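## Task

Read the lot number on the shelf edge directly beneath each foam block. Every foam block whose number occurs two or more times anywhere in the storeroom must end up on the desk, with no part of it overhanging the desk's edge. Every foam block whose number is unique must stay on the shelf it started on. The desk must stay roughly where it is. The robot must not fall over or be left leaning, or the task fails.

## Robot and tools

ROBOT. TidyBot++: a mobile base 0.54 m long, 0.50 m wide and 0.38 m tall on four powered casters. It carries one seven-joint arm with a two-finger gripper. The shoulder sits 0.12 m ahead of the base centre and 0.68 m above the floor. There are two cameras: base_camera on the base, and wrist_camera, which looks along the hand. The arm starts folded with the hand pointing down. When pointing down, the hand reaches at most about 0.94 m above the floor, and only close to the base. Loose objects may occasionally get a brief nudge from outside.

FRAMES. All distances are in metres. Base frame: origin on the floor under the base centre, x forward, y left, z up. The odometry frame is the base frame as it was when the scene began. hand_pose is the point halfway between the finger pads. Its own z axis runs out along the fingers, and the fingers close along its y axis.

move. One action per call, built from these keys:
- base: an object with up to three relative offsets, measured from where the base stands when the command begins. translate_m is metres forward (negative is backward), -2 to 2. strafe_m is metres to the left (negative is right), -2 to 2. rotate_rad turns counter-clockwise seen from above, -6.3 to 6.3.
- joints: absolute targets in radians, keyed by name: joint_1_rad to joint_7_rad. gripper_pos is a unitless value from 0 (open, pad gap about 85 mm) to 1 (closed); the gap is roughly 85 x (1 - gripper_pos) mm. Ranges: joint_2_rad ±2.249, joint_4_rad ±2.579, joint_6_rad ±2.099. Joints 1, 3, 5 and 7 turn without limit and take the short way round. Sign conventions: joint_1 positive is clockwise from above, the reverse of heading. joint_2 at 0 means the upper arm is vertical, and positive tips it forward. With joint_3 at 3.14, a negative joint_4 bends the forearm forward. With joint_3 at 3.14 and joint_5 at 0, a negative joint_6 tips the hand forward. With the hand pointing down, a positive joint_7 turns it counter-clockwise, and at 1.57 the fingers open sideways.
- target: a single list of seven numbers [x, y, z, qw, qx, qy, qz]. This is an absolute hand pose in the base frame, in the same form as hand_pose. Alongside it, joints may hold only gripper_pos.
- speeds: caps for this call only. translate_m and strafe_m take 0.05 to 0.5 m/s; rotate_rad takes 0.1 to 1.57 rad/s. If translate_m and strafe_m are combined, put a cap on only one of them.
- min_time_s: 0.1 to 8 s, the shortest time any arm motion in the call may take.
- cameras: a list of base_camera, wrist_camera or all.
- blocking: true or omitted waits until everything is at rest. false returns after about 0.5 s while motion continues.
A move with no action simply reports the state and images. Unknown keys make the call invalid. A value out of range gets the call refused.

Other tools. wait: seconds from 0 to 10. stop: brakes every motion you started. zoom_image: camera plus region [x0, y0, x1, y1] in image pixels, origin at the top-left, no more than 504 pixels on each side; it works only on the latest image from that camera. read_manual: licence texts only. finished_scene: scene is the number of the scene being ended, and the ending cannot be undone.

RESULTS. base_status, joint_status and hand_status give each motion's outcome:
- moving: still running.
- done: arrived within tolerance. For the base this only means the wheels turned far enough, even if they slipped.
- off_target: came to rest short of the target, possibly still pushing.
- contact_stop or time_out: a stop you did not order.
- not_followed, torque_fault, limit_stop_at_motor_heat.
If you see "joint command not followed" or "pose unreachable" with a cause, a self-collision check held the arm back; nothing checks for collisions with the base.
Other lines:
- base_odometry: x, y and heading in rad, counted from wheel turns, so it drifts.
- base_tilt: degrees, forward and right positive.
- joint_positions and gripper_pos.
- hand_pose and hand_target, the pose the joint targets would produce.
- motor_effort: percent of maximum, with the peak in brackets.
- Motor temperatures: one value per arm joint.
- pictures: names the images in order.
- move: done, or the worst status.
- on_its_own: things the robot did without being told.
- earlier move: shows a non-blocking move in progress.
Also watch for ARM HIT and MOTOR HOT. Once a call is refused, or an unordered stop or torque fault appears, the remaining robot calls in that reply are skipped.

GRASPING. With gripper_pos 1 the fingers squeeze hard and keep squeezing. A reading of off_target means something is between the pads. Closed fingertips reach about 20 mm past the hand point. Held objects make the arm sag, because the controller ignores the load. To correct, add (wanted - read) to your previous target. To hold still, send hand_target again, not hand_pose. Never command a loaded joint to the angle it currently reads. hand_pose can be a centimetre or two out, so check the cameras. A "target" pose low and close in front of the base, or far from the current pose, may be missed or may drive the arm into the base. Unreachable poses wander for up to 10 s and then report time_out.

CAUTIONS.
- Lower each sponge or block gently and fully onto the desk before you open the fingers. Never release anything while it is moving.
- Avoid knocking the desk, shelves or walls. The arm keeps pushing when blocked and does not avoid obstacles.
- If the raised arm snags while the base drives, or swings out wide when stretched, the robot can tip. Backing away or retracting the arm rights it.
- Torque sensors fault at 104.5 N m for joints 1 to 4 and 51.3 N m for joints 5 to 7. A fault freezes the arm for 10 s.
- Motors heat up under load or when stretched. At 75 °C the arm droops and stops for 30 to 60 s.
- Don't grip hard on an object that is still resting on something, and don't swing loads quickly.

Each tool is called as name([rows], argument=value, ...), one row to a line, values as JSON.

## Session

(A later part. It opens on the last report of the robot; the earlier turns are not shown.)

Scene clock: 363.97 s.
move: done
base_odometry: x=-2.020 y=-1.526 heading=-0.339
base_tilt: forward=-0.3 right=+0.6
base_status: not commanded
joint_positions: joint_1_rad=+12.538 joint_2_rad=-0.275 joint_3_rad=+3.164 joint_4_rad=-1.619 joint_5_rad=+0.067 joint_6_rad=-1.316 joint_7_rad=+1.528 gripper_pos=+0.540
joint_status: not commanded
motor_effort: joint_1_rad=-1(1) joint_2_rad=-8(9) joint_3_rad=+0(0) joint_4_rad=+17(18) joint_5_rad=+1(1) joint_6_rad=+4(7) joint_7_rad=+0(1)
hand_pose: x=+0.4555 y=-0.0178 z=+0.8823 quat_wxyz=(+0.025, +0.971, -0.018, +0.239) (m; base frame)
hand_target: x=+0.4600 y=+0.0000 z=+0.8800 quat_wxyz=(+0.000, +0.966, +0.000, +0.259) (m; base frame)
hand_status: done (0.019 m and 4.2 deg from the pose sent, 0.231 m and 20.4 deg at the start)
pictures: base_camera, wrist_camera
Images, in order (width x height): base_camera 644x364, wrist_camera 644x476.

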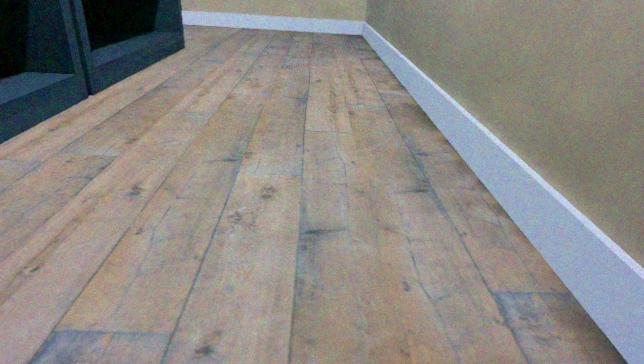

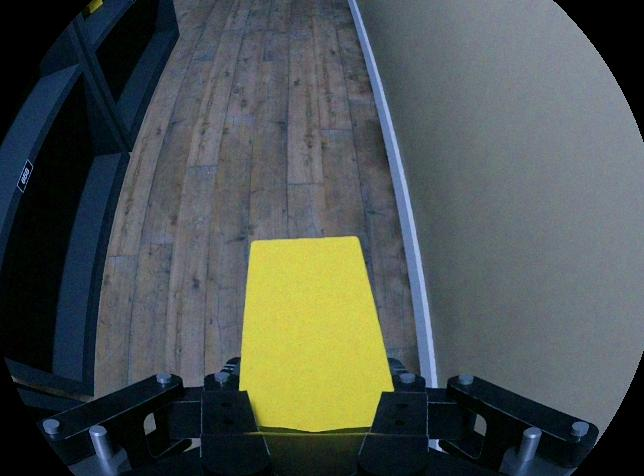

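move(base={"translate_m":1.7,"strafe_m":0.06}, cameras=["all"])

zoom_image(camera="wrist_camera", region=[0, 100, 150, 250])

Scene clock: 369.00 s.
move: done
base_odometry: x=-0.397 y=-2.035 heading=-0.340
base_tilt: forward=-0.3 right=+0.6
base_status: done
joint_positions: joint_1_rad=+12.539 joint_2_rad=-0.290 joint_3_rad=+3.164 joint_4_rad=-1.619 joint_5_rad=+0.067 joint_6_rad=-1.310 joint_7_rad=+1.528 gripper_pos=+0.540
joint_status: not commanded
motor_effort: joint_1_rad=-1(1) joint_2_rad=-7(10) joint_3_rad=+0(1) joint_4_rad=+16(18) joint_5_rad=+1(2) joint_6_rad=+5(6) joint_7_rad=+0(1)
hand_pose: x=+0.4540 y=-0.0181 z=+0.8879 quat_wxyz=(+0.024, +0.968, -0.018, +0.249) (m; base frame)
hand_target: x=+0.4600 y=+0.0000 z=+0.8800 quat_wxyz=(+0.000, +0.966, +0.000, +0.259) (m; base frame)
hand_status: not commanded
pictures: base_camera, wrist_camera
Images, in order (width x height): base_camera 644x364, wrist_camera 644x476.

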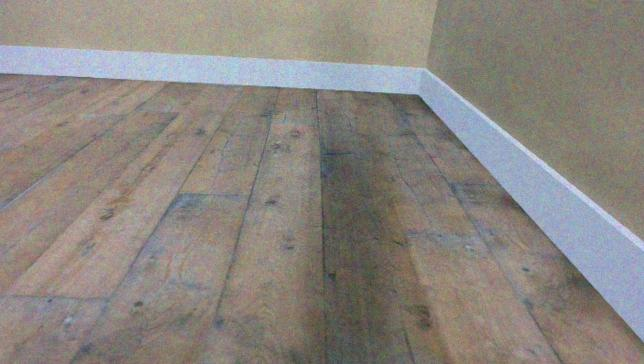

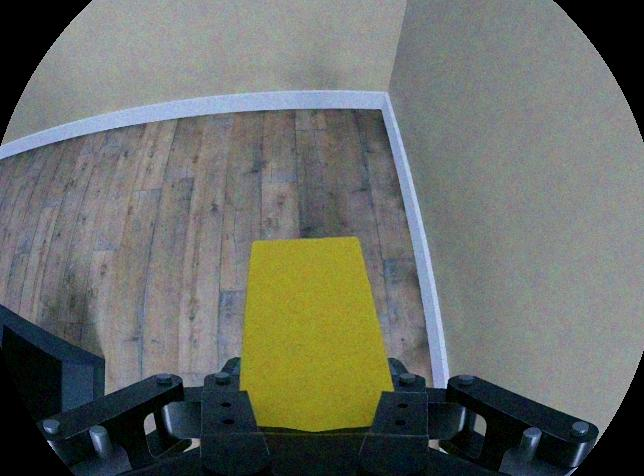

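Scaled by 3.360.

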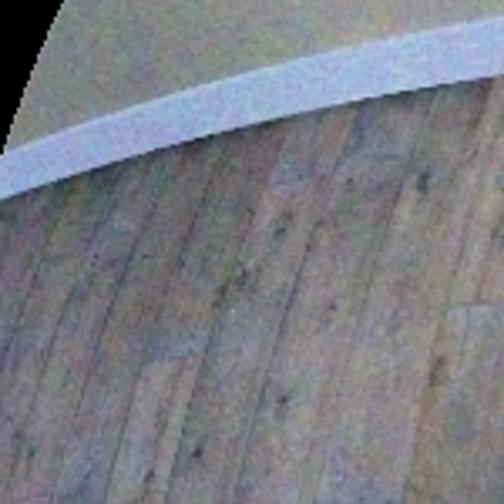

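move(base={"translate_m":-0.7}, joints={"joint_1_rad":-1.5}, cameras=["wrist_camera"])

Scene clock: 372.10 s.
move: done
base_odometry: x=-1.057 y=-1.801 heading=-0.341
base_tilt: forward=-0.4 right=+0.6
base_status: done
joint_positions: joint_1_rad=+11.082 joint_2_rad=-0.291 joint_3_rad=+3.158 joint_4_rad=-1.619 joint_5_rad=+0.063 joint_6_rad=-1.307 joint_7_rad=+1.529 gripper_pos=+0.540
joint_status: all done
motor_effort: joint_1_rad=+0(2) joint_2_rad=-7(10) joint_3_rad=+0(2) joint_4_rad=+17(18) joint_5_rad=+1(2) joint_6_rad=+4(6) joint_7_rad=+0(1)
hand_pose: x=+0.1720 y=+0.3317 z=+0.8888 quat_wxyz=(-0.150, +0.732, +0.633, +0.202) (m; base frame)
hand_target: x=+0.1462 y=+0.3399 z=+0.8800 quat_wxyz=(-0.176, +0.710, +0.655, +0.190) (m; base frame)
hand_status: not commanded
pictures: wrist_camera
Images, in order (width x height): wrist_camera 644x476.

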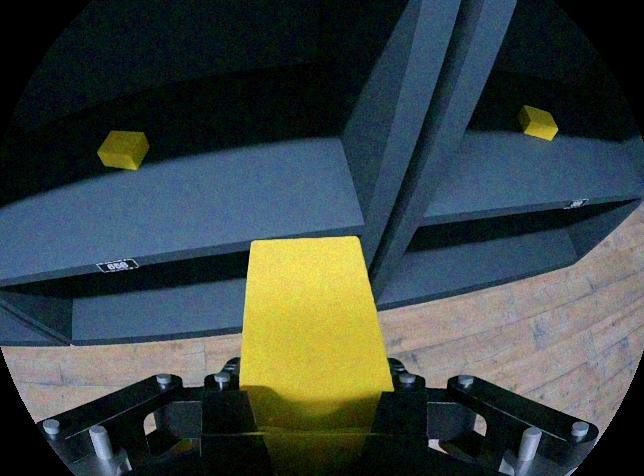

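zoom_image(camera="wrist_camera", region=[92, 253, 142, 283])

move(base={"translate_m":-0.25}, cameras=["wrist_camera"])

zoom_image(camera="wrist_camera", region=[180, 200, 330, 300])

Scaled by 10.080.

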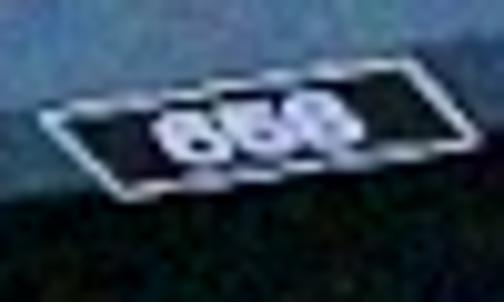

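Scene clock: 374.03 s.
move: done
base_odometry: x=-1.293 y=-1.718 heading=-0.341
base_tilt: forward=-0.4 right=+0.6
base_status: done
joint_positions: joint_1_rad=+11.080 joint_2_rad=-0.291 joint_3_rad=+3.154 joint_4_rad=-1.619 joint_5_rad=+0.061 joint_6_rad=-1.307 joint_7_rad=+1.529 gripper_pos=+0.540
joint_status: not commanded
motor_effort: joint_1_rad=+0(1) joint_2_rad=-7(8) joint_3_rad=+0(2) joint_4_rad=+18(18) joint_5_rad=+1(2) joint_6_rad=+5(5) joint_7_rad=+0(1)
hand_pose: x=+0.1691 y=+0.3320 z=+0.8888 quat_wxyz=(-0.151, +0.730, +0.635, +0.202) (m; base frame)
hand_target: x=+0.1462 y=+0.3399 z=+0.8800 quat_wxyz=(-0.176, +0.710, +0.655, +0.190) (m; base frame)
hand_status: not commanded
pictures: wrist_camera
Images, in order (width x height): wrist_camera 644x476.

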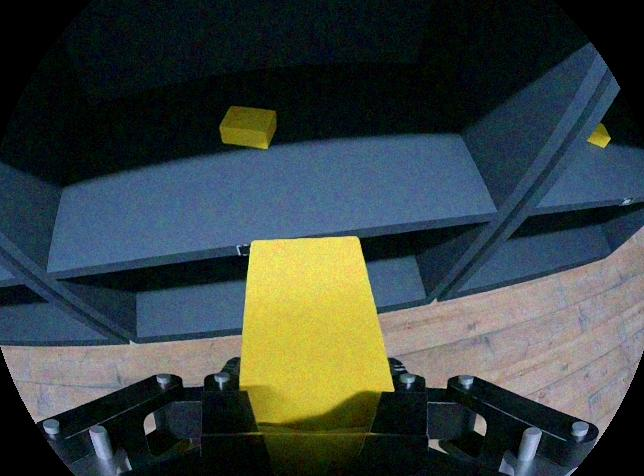

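Scaled by 3.360.

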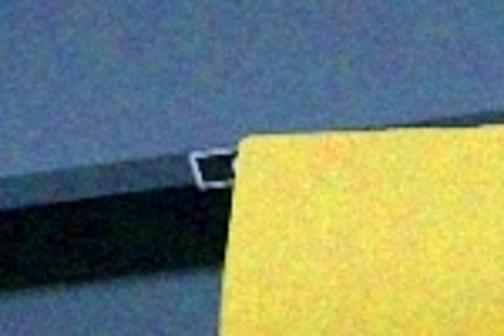

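move(joints={"joint_1_rad":-1.1}, cameras=["wrist_camera"])

zoom_image(camera="wrist_camera", region=[60, 210, 180, 300])

Scene clock: 377.80 s.
move: done
base_odometry: x=-1.293 y=-1.718 heading=-0.341
base_tilt: forward=-0.4 right=+0.6
base_status: not commanded
joint_positions: joint_1_rad=+11.448 joint_2_rad=-0.291 joint_3_rad=+3.154 joint_4_rad=-1.619 joint_5_rad=+0.061 joint_6_rad=-1.307 joint_7_rad=+1.529 gripper_pos=+0.540
joint_status: all done
motor_effort: joint_1_rad=+0(2) joint_2_rad=-8(8) joint_3_rad=+0(1) joint_4_rad=+16(18) joint_5_rad=+1(2) joint_6_rad=+4(5) joint_7_rad=+0(1)
hand_pose: x=+0.2852 y=+0.2917 z=+0.8888 quat_wxyz=(-0.112, +0.834, +0.491, +0.226) (m; base frame)
hand_target: x=+0.2764 y=+0.3025 z=+0.8800 quat_wxyz=(-0.134, +0.826, +0.501, +0.221) (m; base frame)
hand_status: not commanded
pictures: wrist_camera
Images, in order (width x height): wrist_camera 644x476.

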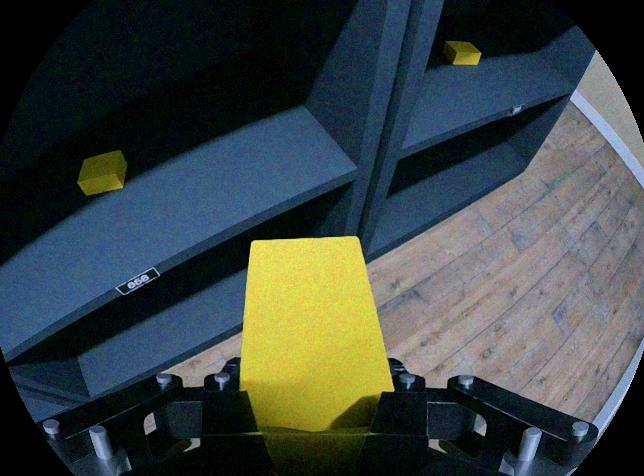

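Scaled by 4.200.

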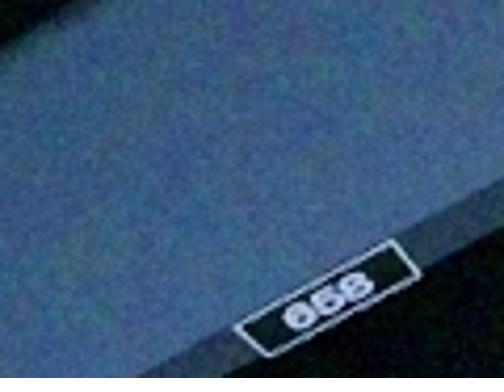

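move(base={"translate_m":1.95}, joints={"joint_1_rad":0}, cameras=["all"])

Scene clock: 383.17 s.
move: done
base_odometry: x=+0.545 y=-2.369 heading=-0.340
base_tilt: forward=-0.3 right=+0.6
base_status: done
joint_positions: joint_1_rad=+12.548 joint_2_rad=-0.294 joint_3_rad=+3.153 joint_4_rad=-1.621 joint_5_rad=+0.060 joint_6_rad=-1.306 joint_7_rad=+1.529 gripper_pos=+0.540
joint_status: all done
motor_effort: joint_1_rad=+0(2) joint_2_rad=-8(10) joint_3_rad=+1(3) joint_4_rad=+17(18) joint_5_rad=+1(2) joint_6_rad=+4(5) joint_7_rad=+0(1)
hand_pose: x=+0.4538 y=-0.0148 z=+0.8890 quat_wxyz=(+0.022, +0.967, -0.017, +0.252) (m; base frame)
hand_target: x=+0.4600 y=-0.0031 z=+0.8800 quat_wxyz=(+0.001, +0.966, -0.004, +0.259) (m; base frame)
hand_status: not commanded
pictures: base_camera, wrist_camera
Images, in order (width x height): base_camera 644x364, wrist_camera 644x476.

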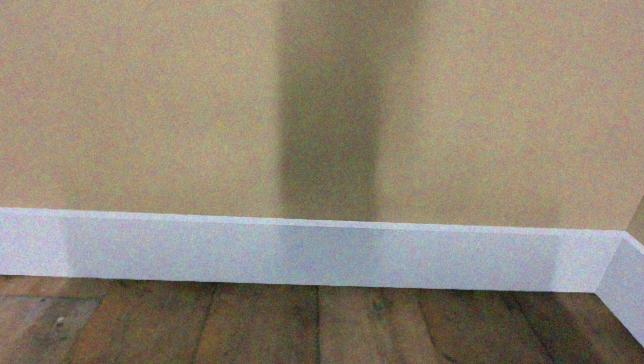

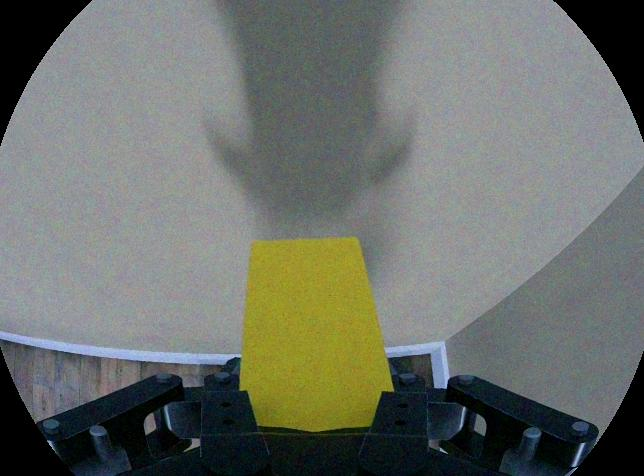

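move(base={"translate_m":-0.06,"rotate_rad":-0.02})

move(base={"strafe_m":1.75}, speeds={"strafe_m":0.4}, cameras=["all"])

Scene clock: 384.53 s.
move: done
base_odometry: x=+0.489 y=-2.349 heading=-0.361
base_tilt: forward=-0.3 right=+0.6
base_status: done
joint_positions: joint_1_rad=+12.551 joint_2_rad=-0.300 joint_3_rad=+3.153 joint_4_rad=-1.621 joint_5_rad=+0.059 joint_6_rad=-1.305 joint_7_rad=+1.529 gripper_pos=+0.540
joint_status: not commanded
motor_effort: joint_1_rad=+0(1) joint_2_rad=-6(10) joint_3_rad=+0(2) joint_4_rad=+17(17) joint_5_rad=+1(2) joint_6_rad=+5(6) joint_7_rad=+0(1)
hand_pose: x=+0.4526 y=-0.0156 z=+0.8908 quat_wxyz=(+0.022, +0.967, -0.018, +0.255) (m; base frame)
hand_target: x=+0.4600 y=-0.0031 z=+0.8800 quat_wxyz=(+0.001, +0.966, -0.004, +0.259) (m; base frame)
hand_status: not commanded
pictures: none

Scene clock: 390.03 s.
move: done
base_odometry: x=+1.107 y=-0.712 heading=-0.361
base_tilt: forward=-0.3 right=+0.6
base_status: done
joint_positions: joint_1_rad=+12.552 joint_2_rad=-0.300 joint_3_rad=+3.153 joint_4_rad=-1.621 joint_5_rad=+0.059 joint_6_rad=-1.305 joint_7_rad=+1.529 gripper_pos=+0.540
joint_status: not commanded
motor_effort: joint_1_rad=+0(2) joint_2_rad=-7(8) joint_3_rad=+0(2) joint_4_rad=+17(18) joint_5_rad=+1(2) joint_6_rad=+5(6) joint_7_rad=+0(1)
hand_pose: x=+0.4526 y=-0.0159 z=+0.8908 quat_wxyz=(+0.022, +0.967, -0.019, +0.255) (m; base frame)
hand_target: x=+0.4600 y=-0.0031 z=+0.8800 quat_wxyz=(+0.001, +0.966, -0.004, +0.259) (m; base frame)
hand_status: not commanded
pictures: base_camera, wrist_camera
Images, in order (width x height): base_camera 644x364, wrist_camera 644x476.

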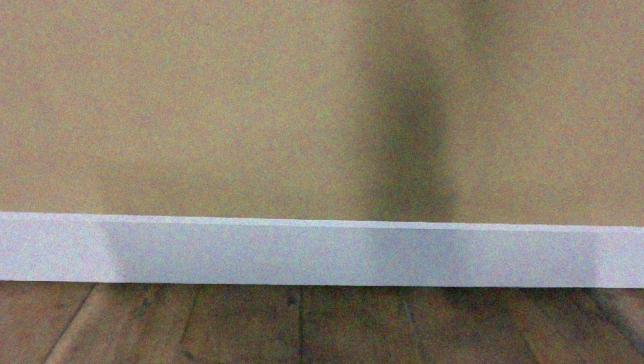

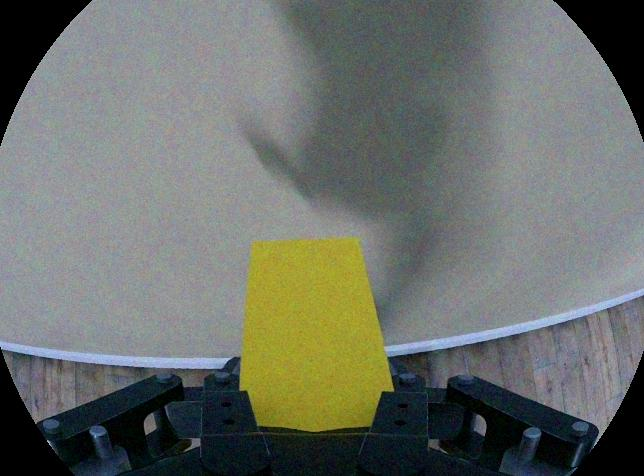

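move(base={"translate_m":-1.1})

move(base={"rotate_rad":1.57}, speeds={"rotate_rad":0.8}, cameras=["all"])

Scene clock: 393.57 s.
move: done
base_odometry: x=+0.078 y=-0.323 heading=-0.361
base_tilt: forward=-0.4 right=+0.6
base_status: done
joint_positions: joint_1_rad=+12.552 joint_2_rad=-0.300 joint_3_rad=+3.153 joint_4_rad=-1.622 joint_5_rad=+0.059 joint_6_rad=-1.305 joint_7_rad=+1.529 gripper_pos=+0.540
joint_status: not commanded
motor_effort: joint_1_rad=-1(1) joint_2_rad=-7(12) joint_3_rad=+0(1) joint_4_rad=+16(18) joint_5_rad=+1(1) joint_6_rad=+5(6) joint_7_rad=+0(1)
hand_pose: x=+0.4527 y=-0.0159 z=+0.8907 quat_wxyz=(+0.022, +0.967, -0.019, +0.255) (m; base frame)
hand_target: x=+0.4600 y=-0.0031 z=+0.8800 quat_wxyz=(+0.001, +0.966, -0.004, +0.259) (m; base frame)
hand_status: not commanded
pictures: none

Scene clock: 396.33 s.
move: done
base_odometry: x=+0.078 y=-0.323 heading=+1.208
base_tilt: forward=-0.4 right=+0.6
base_status: done
joint_positions: joint_1_rad=+12.554 joint_2_rad=-0.300 joint_3_rad=+3.153 joint_4_rad=-1.622 joint_5_rad=+0.059 joint_6_rad=-1.305 joint_7_rad=+1.529 gripper_pos=+0.540
joint_status: not commanded
motor_effort: joint_1_rad=+0(1) joint_2_rad=-7(8) joint_3_rad=+0(1) joint_4_rad=+17(18) joint_5_rad=+1(2) joint_6_rad=+5(6) joint_7_rad=+0(1)
hand_pose: x=+0.4527 y=-0.0163 z=+0.8907 quat_wxyz=(+0.022, +0.967, -0.019, +0.255) (m; base frame)
hand_target: x=+0.4600 y=-0.0031 z=+0.8800 quat_wxyz=(+0.001, +0.966, -0.004, +0.259) (m; base frame)
hand_status: not commanded
pictures: base_camera, wrist_camera
Images, in order (width x height): base_camera 644x364, wrist_camera 644x476.

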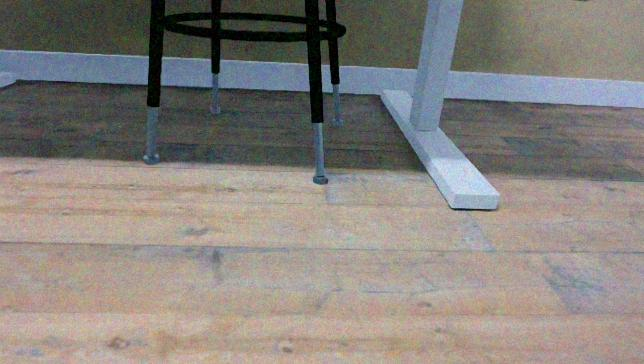

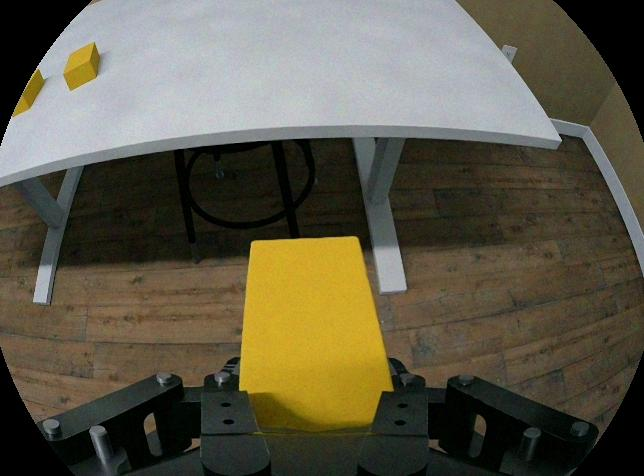

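move(base={"translate_m":0.27}, speeds={"translate_m":0.3})

move(target=[0.67, 0.0, 0.81, 0, 0.924, 0, 0.383], min_time_s=2)

move(target=[0.68, 0.0, 0.75, 0, 0.924, 0, 0.383], min_time_s=1.5, cameras=["wrist_camera"])

move(target=[0.68, 0.0, 0.73, 0, 0.924, 0, 0.383], min_time_s=1)

move(target=[0.68, 0.0, 0.715, 0, 0.924, 0, 0.383], min_time_s=1, cameras=["wrist_camera"])

Scene clock: 398.47 s.
move: done
base_odometry: x=+0.173 y=-0.071 heading=+1.209
base_tilt: forward=-0.3 right=+0.6
base_status: done
joint_positions: joint_1_rad=+12.554 joint_2_rad=-0.299 joint_3_rad=+3.153 joint_4_rad=-1.622 joint_5_rad=+0.059 joint_6_rad=-1.305 joint_7_rad=+1.529 gripper_pos=+0.540
joint_status: not commanded
motor_effort: joint_1_rad=+0(1) joint_2_rad=-6(10) joint_3_rad=+0(1) joint_4_rad=+17(18) joint_5_rad=+1(2) joint_6_rad=+5(6) joint_7_rad=+0(1)
hand_pose: x=+0.4529 y=-0.0163 z=+0.8904 quat_wxyz=(+0.022, +0.967, -0.019, +0.254) (m; base frame)
hand_target: x=+0.4600 y=-0.0031 z=+0.8800 quat_wxyz=(+0.001, +0.966, -0.004, +0.259) (m; base frame)
hand_status: not commanded
pictures: none

Scene clock: 401.10 s.
move: done
base_odometry: x=+0.173 y=-0.071 heading=+1.209
base_tilt: forward=-0.3 right=+0.6
base_status: not commanded
joint_positions: joint_1_rad=+12.554 joint_2_rad=+0.031 joint_3_rad=+3.153 joint_4_rad=-1.702 joint_5_rad=+0.059 joint_6_rad=-0.618 joint_7_rad=+1.538 gripper_pos=+0.540
joint_status: not commanded
motor_effort: joint_1_rad=+0(1) joint_2_rad=-19(20) joint_3_rad=+0(0) joint_4_rad=+18(19) joint_5_rad=+1(1) joint_6_rad=+7(7) joint_7_rad=+0(1)
hand_pose: x=+0.6637 y=-0.0083 z=+0.8326 quat_wxyz=(+0.018, +0.923, +0.001, +0.385) (m; base frame)
hand_target: x=+0.6700 y=+0.0000 z=+0.8100 quat_wxyz=(+0.000, +0.924, +0.000, +0.383) (m; base frame)
hand_status: done (0.025 m and 2.1 deg from the pose sent, 0.232 m and 15.9 deg at the start)
pictures: none

Scene clock: 402.90 s.
move: done
base_odometry: x=+0.173 y=-0.071 heading=+1.209
base_tilt: forward=-0.3 right=+0.6
base_status: not commanded
joint_positions: joint_1_rad=+12.554 joint_2_rad=+0.093 joint_3_rad=+3.153 joint_4_rad=-1.826 joint_5_rad=+0.056 joint_6_rad=-0.427 joint_7_rad=+1.543 gripper_pos=+0.540
joint_status: not commanded
motor_effort: joint_1_rad=-1(1) joint_2_rad=-20(21) joint_3_rad=+0(0) joint_4_rad=+18(18) joint_5_rad=+1(1) joint_6_rad=+7(8) joint_7_rad=+0(1)
hand_pose: x=+0.6763 y=-0.0048 z=+0.7758 quat_wxyz=(+0.015, +0.922, +0.007, +0.388) (m; base frame)
hand_target: x=+0.6800 y=+0.0000 z=+0.7500 quat_wxyz=(+0.000, +0.924, +0.000, +0.383) (m; base frame)
hand_status: done (0.026 m and 2.0 deg from the pose sent, 0.085 m and 2.1 deg at the start)
pictures: wrist_camera
Images, in order (width x height): wrist_camera 644x476.

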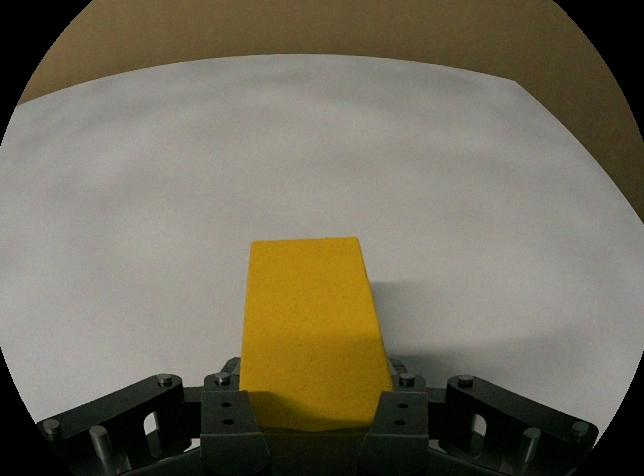

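Scene clock: 404.20 s.
move: done
base_odometry: x=+0.173 y=-0.071 heading=+1.209
base_tilt: forward=-0.3 right=+0.6
base_status: not commanded
joint_positions: joint_1_rad=+12.554 joint_2_rad=+0.110 joint_3_rad=+3.153 joint_4_rad=-1.867 joint_5_rad=+0.054 joint_6_rad=-0.359 joint_7_rad=+1.545 gripper_pos=+0.540
joint_status: not commanded
motor_effort: joint_1_rad=-1(1) joint_2_rad=-19(20) joint_3_rad=+0(0) joint_4_rad=+17(18) joint_5_rad=+1(1) joint_6_rad=+7(8) joint_7_rad=+0(1)
hand_pose: x=+0.6789 y=-0.0035 z=+0.7605 quat_wxyz=(+0.014, +0.920, +0.009, +0.392) (m; base frame)
hand_target: x=+0.6800 y=+0.0000 z=+0.7300 quat_wxyz=(+0.000, +0.924, +0.000, +0.383) (m; base frame)
hand_status: done (0.031 m and 2.2 deg from the pose sent, 0.046 m and 2.0 deg at the start)
pictures: none

Scene clock: 405.50 s.
move: done
base_odometry: x=+0.173 y=-0.071 heading=+1.209
base_tilt: forward=-0.3 right=+0.6
base_status: not commanded
joint_positions: joint_1_rad=+12.554 joint_2_rad=+0.111 joint_3_rad=+3.153 joint_4_rad=-1.893 joint_5_rad=+0.054 joint_6_rad=-0.304 joint_7_rad=+1.545 gripper_pos=+0.540
joint_status: not commanded
motor_effort: joint_1_rad=-1(1) joint_2_rad=-16(19) joint_3_rad=+0(1) joint_4_rad=+16(17) joint_5_rad=+1(1) joint_6_rad=+6(7) joint_7_rad=+0(1)
hand_pose: x=+0.6815 y=-0.0026 z=+0.7588 quat_wxyz=(+0.013, +0.914, +0.009, +0.405) (m; base frame)
hand_target: x=+0.6800 y=+0.0000 z=+0.7150 quat_wxyz=(+0.000, +0.924, +0.000, +0.383) (m; base frame)
hand_status: done (0.044 m and 3.3 deg from the pose sent, 0.046 m and 2.2 deg at the start)
pictures: wrist_camera
Images, in order (width x height): wrist_camera 644x476.

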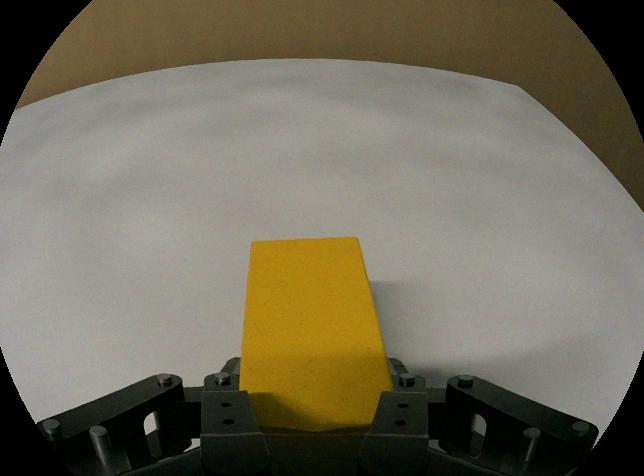

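move(joints={"gripper_pos":0})

move(target=[0.57, 0.0, 0.86, 0, 0.924, 0, 0.383], min_time_s=1.5, cameras=["wrist_camera"])

move(base={"translate_m":-0.3}, cameras=["wrist_camera"])

Scene clock: 406.83 s.
move: done
base_odometry: x=+0.173 y=-0.071 heading=+1.209
base_tilt: forward=-0.3 right=+0.6
base_status: not commanded
joint_positions: joint_1_rad=+12.554 joint_2_rad=+0.134 joint_3_rad=+3.153 joint_4_rad=-1.902 joint_5_rad=+0.053 joint_6_rad=-0.298 joint_7_rad=+1.545 gripper_pos=+0.000
joint_status: all done
motor_effort: joint_1_rad=-1(2) joint_2_rad=-17(21) joint_3_rad=+0(1) joint_4_rad=+15(17) joint_5_rad=+1(1) joint_6_rad=+6(7) joint_7_rad=+0(1)
hand_pose: x=+0.6815 y=-0.0025 z=+0.7429 quat_wxyz=(+0.012, +0.919, +0.009, +0.393) (m; base frame)
hand_target: x=+0.6800 y=+0.0000 z=+0.7150 quat_wxyz=(+0.000, +0.924, +0.000, +0.383) (m; base frame)
hand_status: not commanded
pictures: none

Scene clock: 408.97 s.
move: done
base_odometry: x=+0.173 y=-0.071 heading=+1.209
base_tilt: forward=-0.3 right=+0.6
base_status: not commanded
joint_positions: joint_1_rad=+12.554 joint_2_rad=-0.192 joint_3_rad=+3.153 joint_4_rad=-1.842 joint_5_rad=+0.053 joint_6_rad=-0.683 joint_7_rad=+1.545 gripper_pos=+0.000
joint_status: not commanded
motor_effort: joint_1_rad=-1(1) joint_2_rad=-12(22) joint_3_rad=+0(1) joint_4_rad=+19(19) joint_5_rad=+1(1) joint_6_rad=+7(7) joint_7_rad=+0(1)
hand_pose: x=+0.5774 y=-0.0086 z=+0.8552 quat_wxyz=(+0.017, +0.919, +0.001, +0.393) (m; base frame)
hand_target: x=+0.5700 y=+0.0000 z=+0.8600 quat_wxyz=(+0.000, +0.924, +0.000, +0.383) (m; base frame)
hand_status: done (0.012 m and 2.4 deg from the pose sent, 0.162 m and 2.2 deg at the start)
pictures: wrist_camera
Images, in order (width x height): wrist_camera 644x476.

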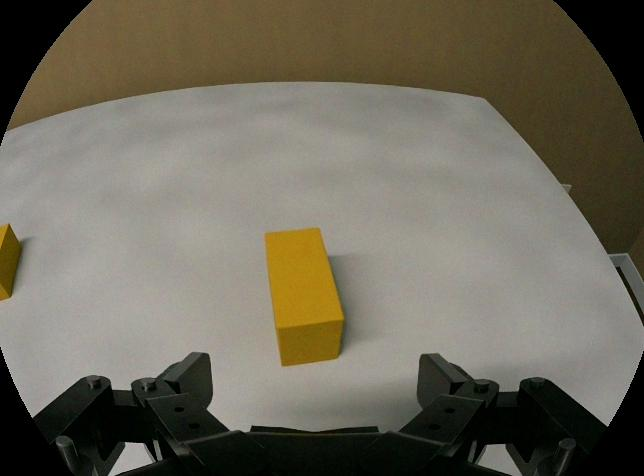

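Scene clock: 410.90 s.
move: done
base_odometry: x=+0.067 y=-0.352 heading=+1.211
base_tilt: forward=-0.3 right=+0.6
base_status: done
joint_positions: joint_1_rad=+12.554 joint_2_rad=-0.204 joint_3_rad=+3.153 joint_4_rad=-1.841 joint_5_rad=+0.053 joint_6_rad=-0.690 joint_7_rad=+1.545 gripper_pos=+0.000
joint_status: not commanded
motor_effort: joint_1_rad=+0(2) joint_2_rad=-11(14) joint_3_rad=+0(2) joint_4_rad=+18(20) joint_5_rad=+1(1) joint_6_rad=+6(7) joint_7_rad=+0(1)
hand_pose: x=+0.5740 y=-0.0088 z=+0.8600 quat_wxyz=(+0.017, +0.918, +0.001, +0.397) (m; base frame)
hand_target: x=+0.5700 y=+0.0000 z=+0.8600 quat_wxyz=(+0.000, +0.924, +0.000, +0.383) (m; base frame)
hand_status: not commanded
pictures: wrist_camera
Images, in order (width x height): wrist_camera 644x476.

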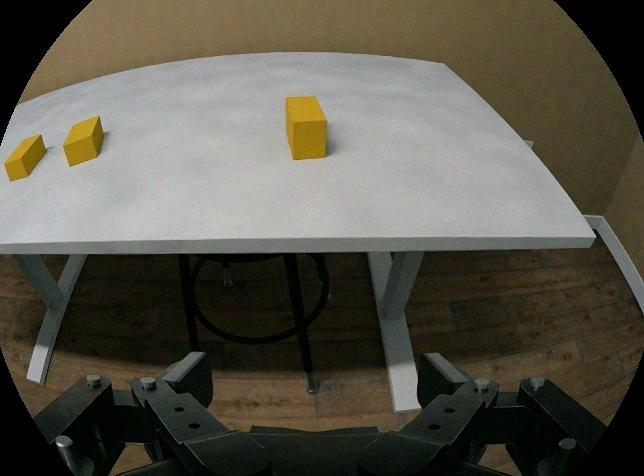

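finished_scene(scene=2)

The scene is finished: the task was done.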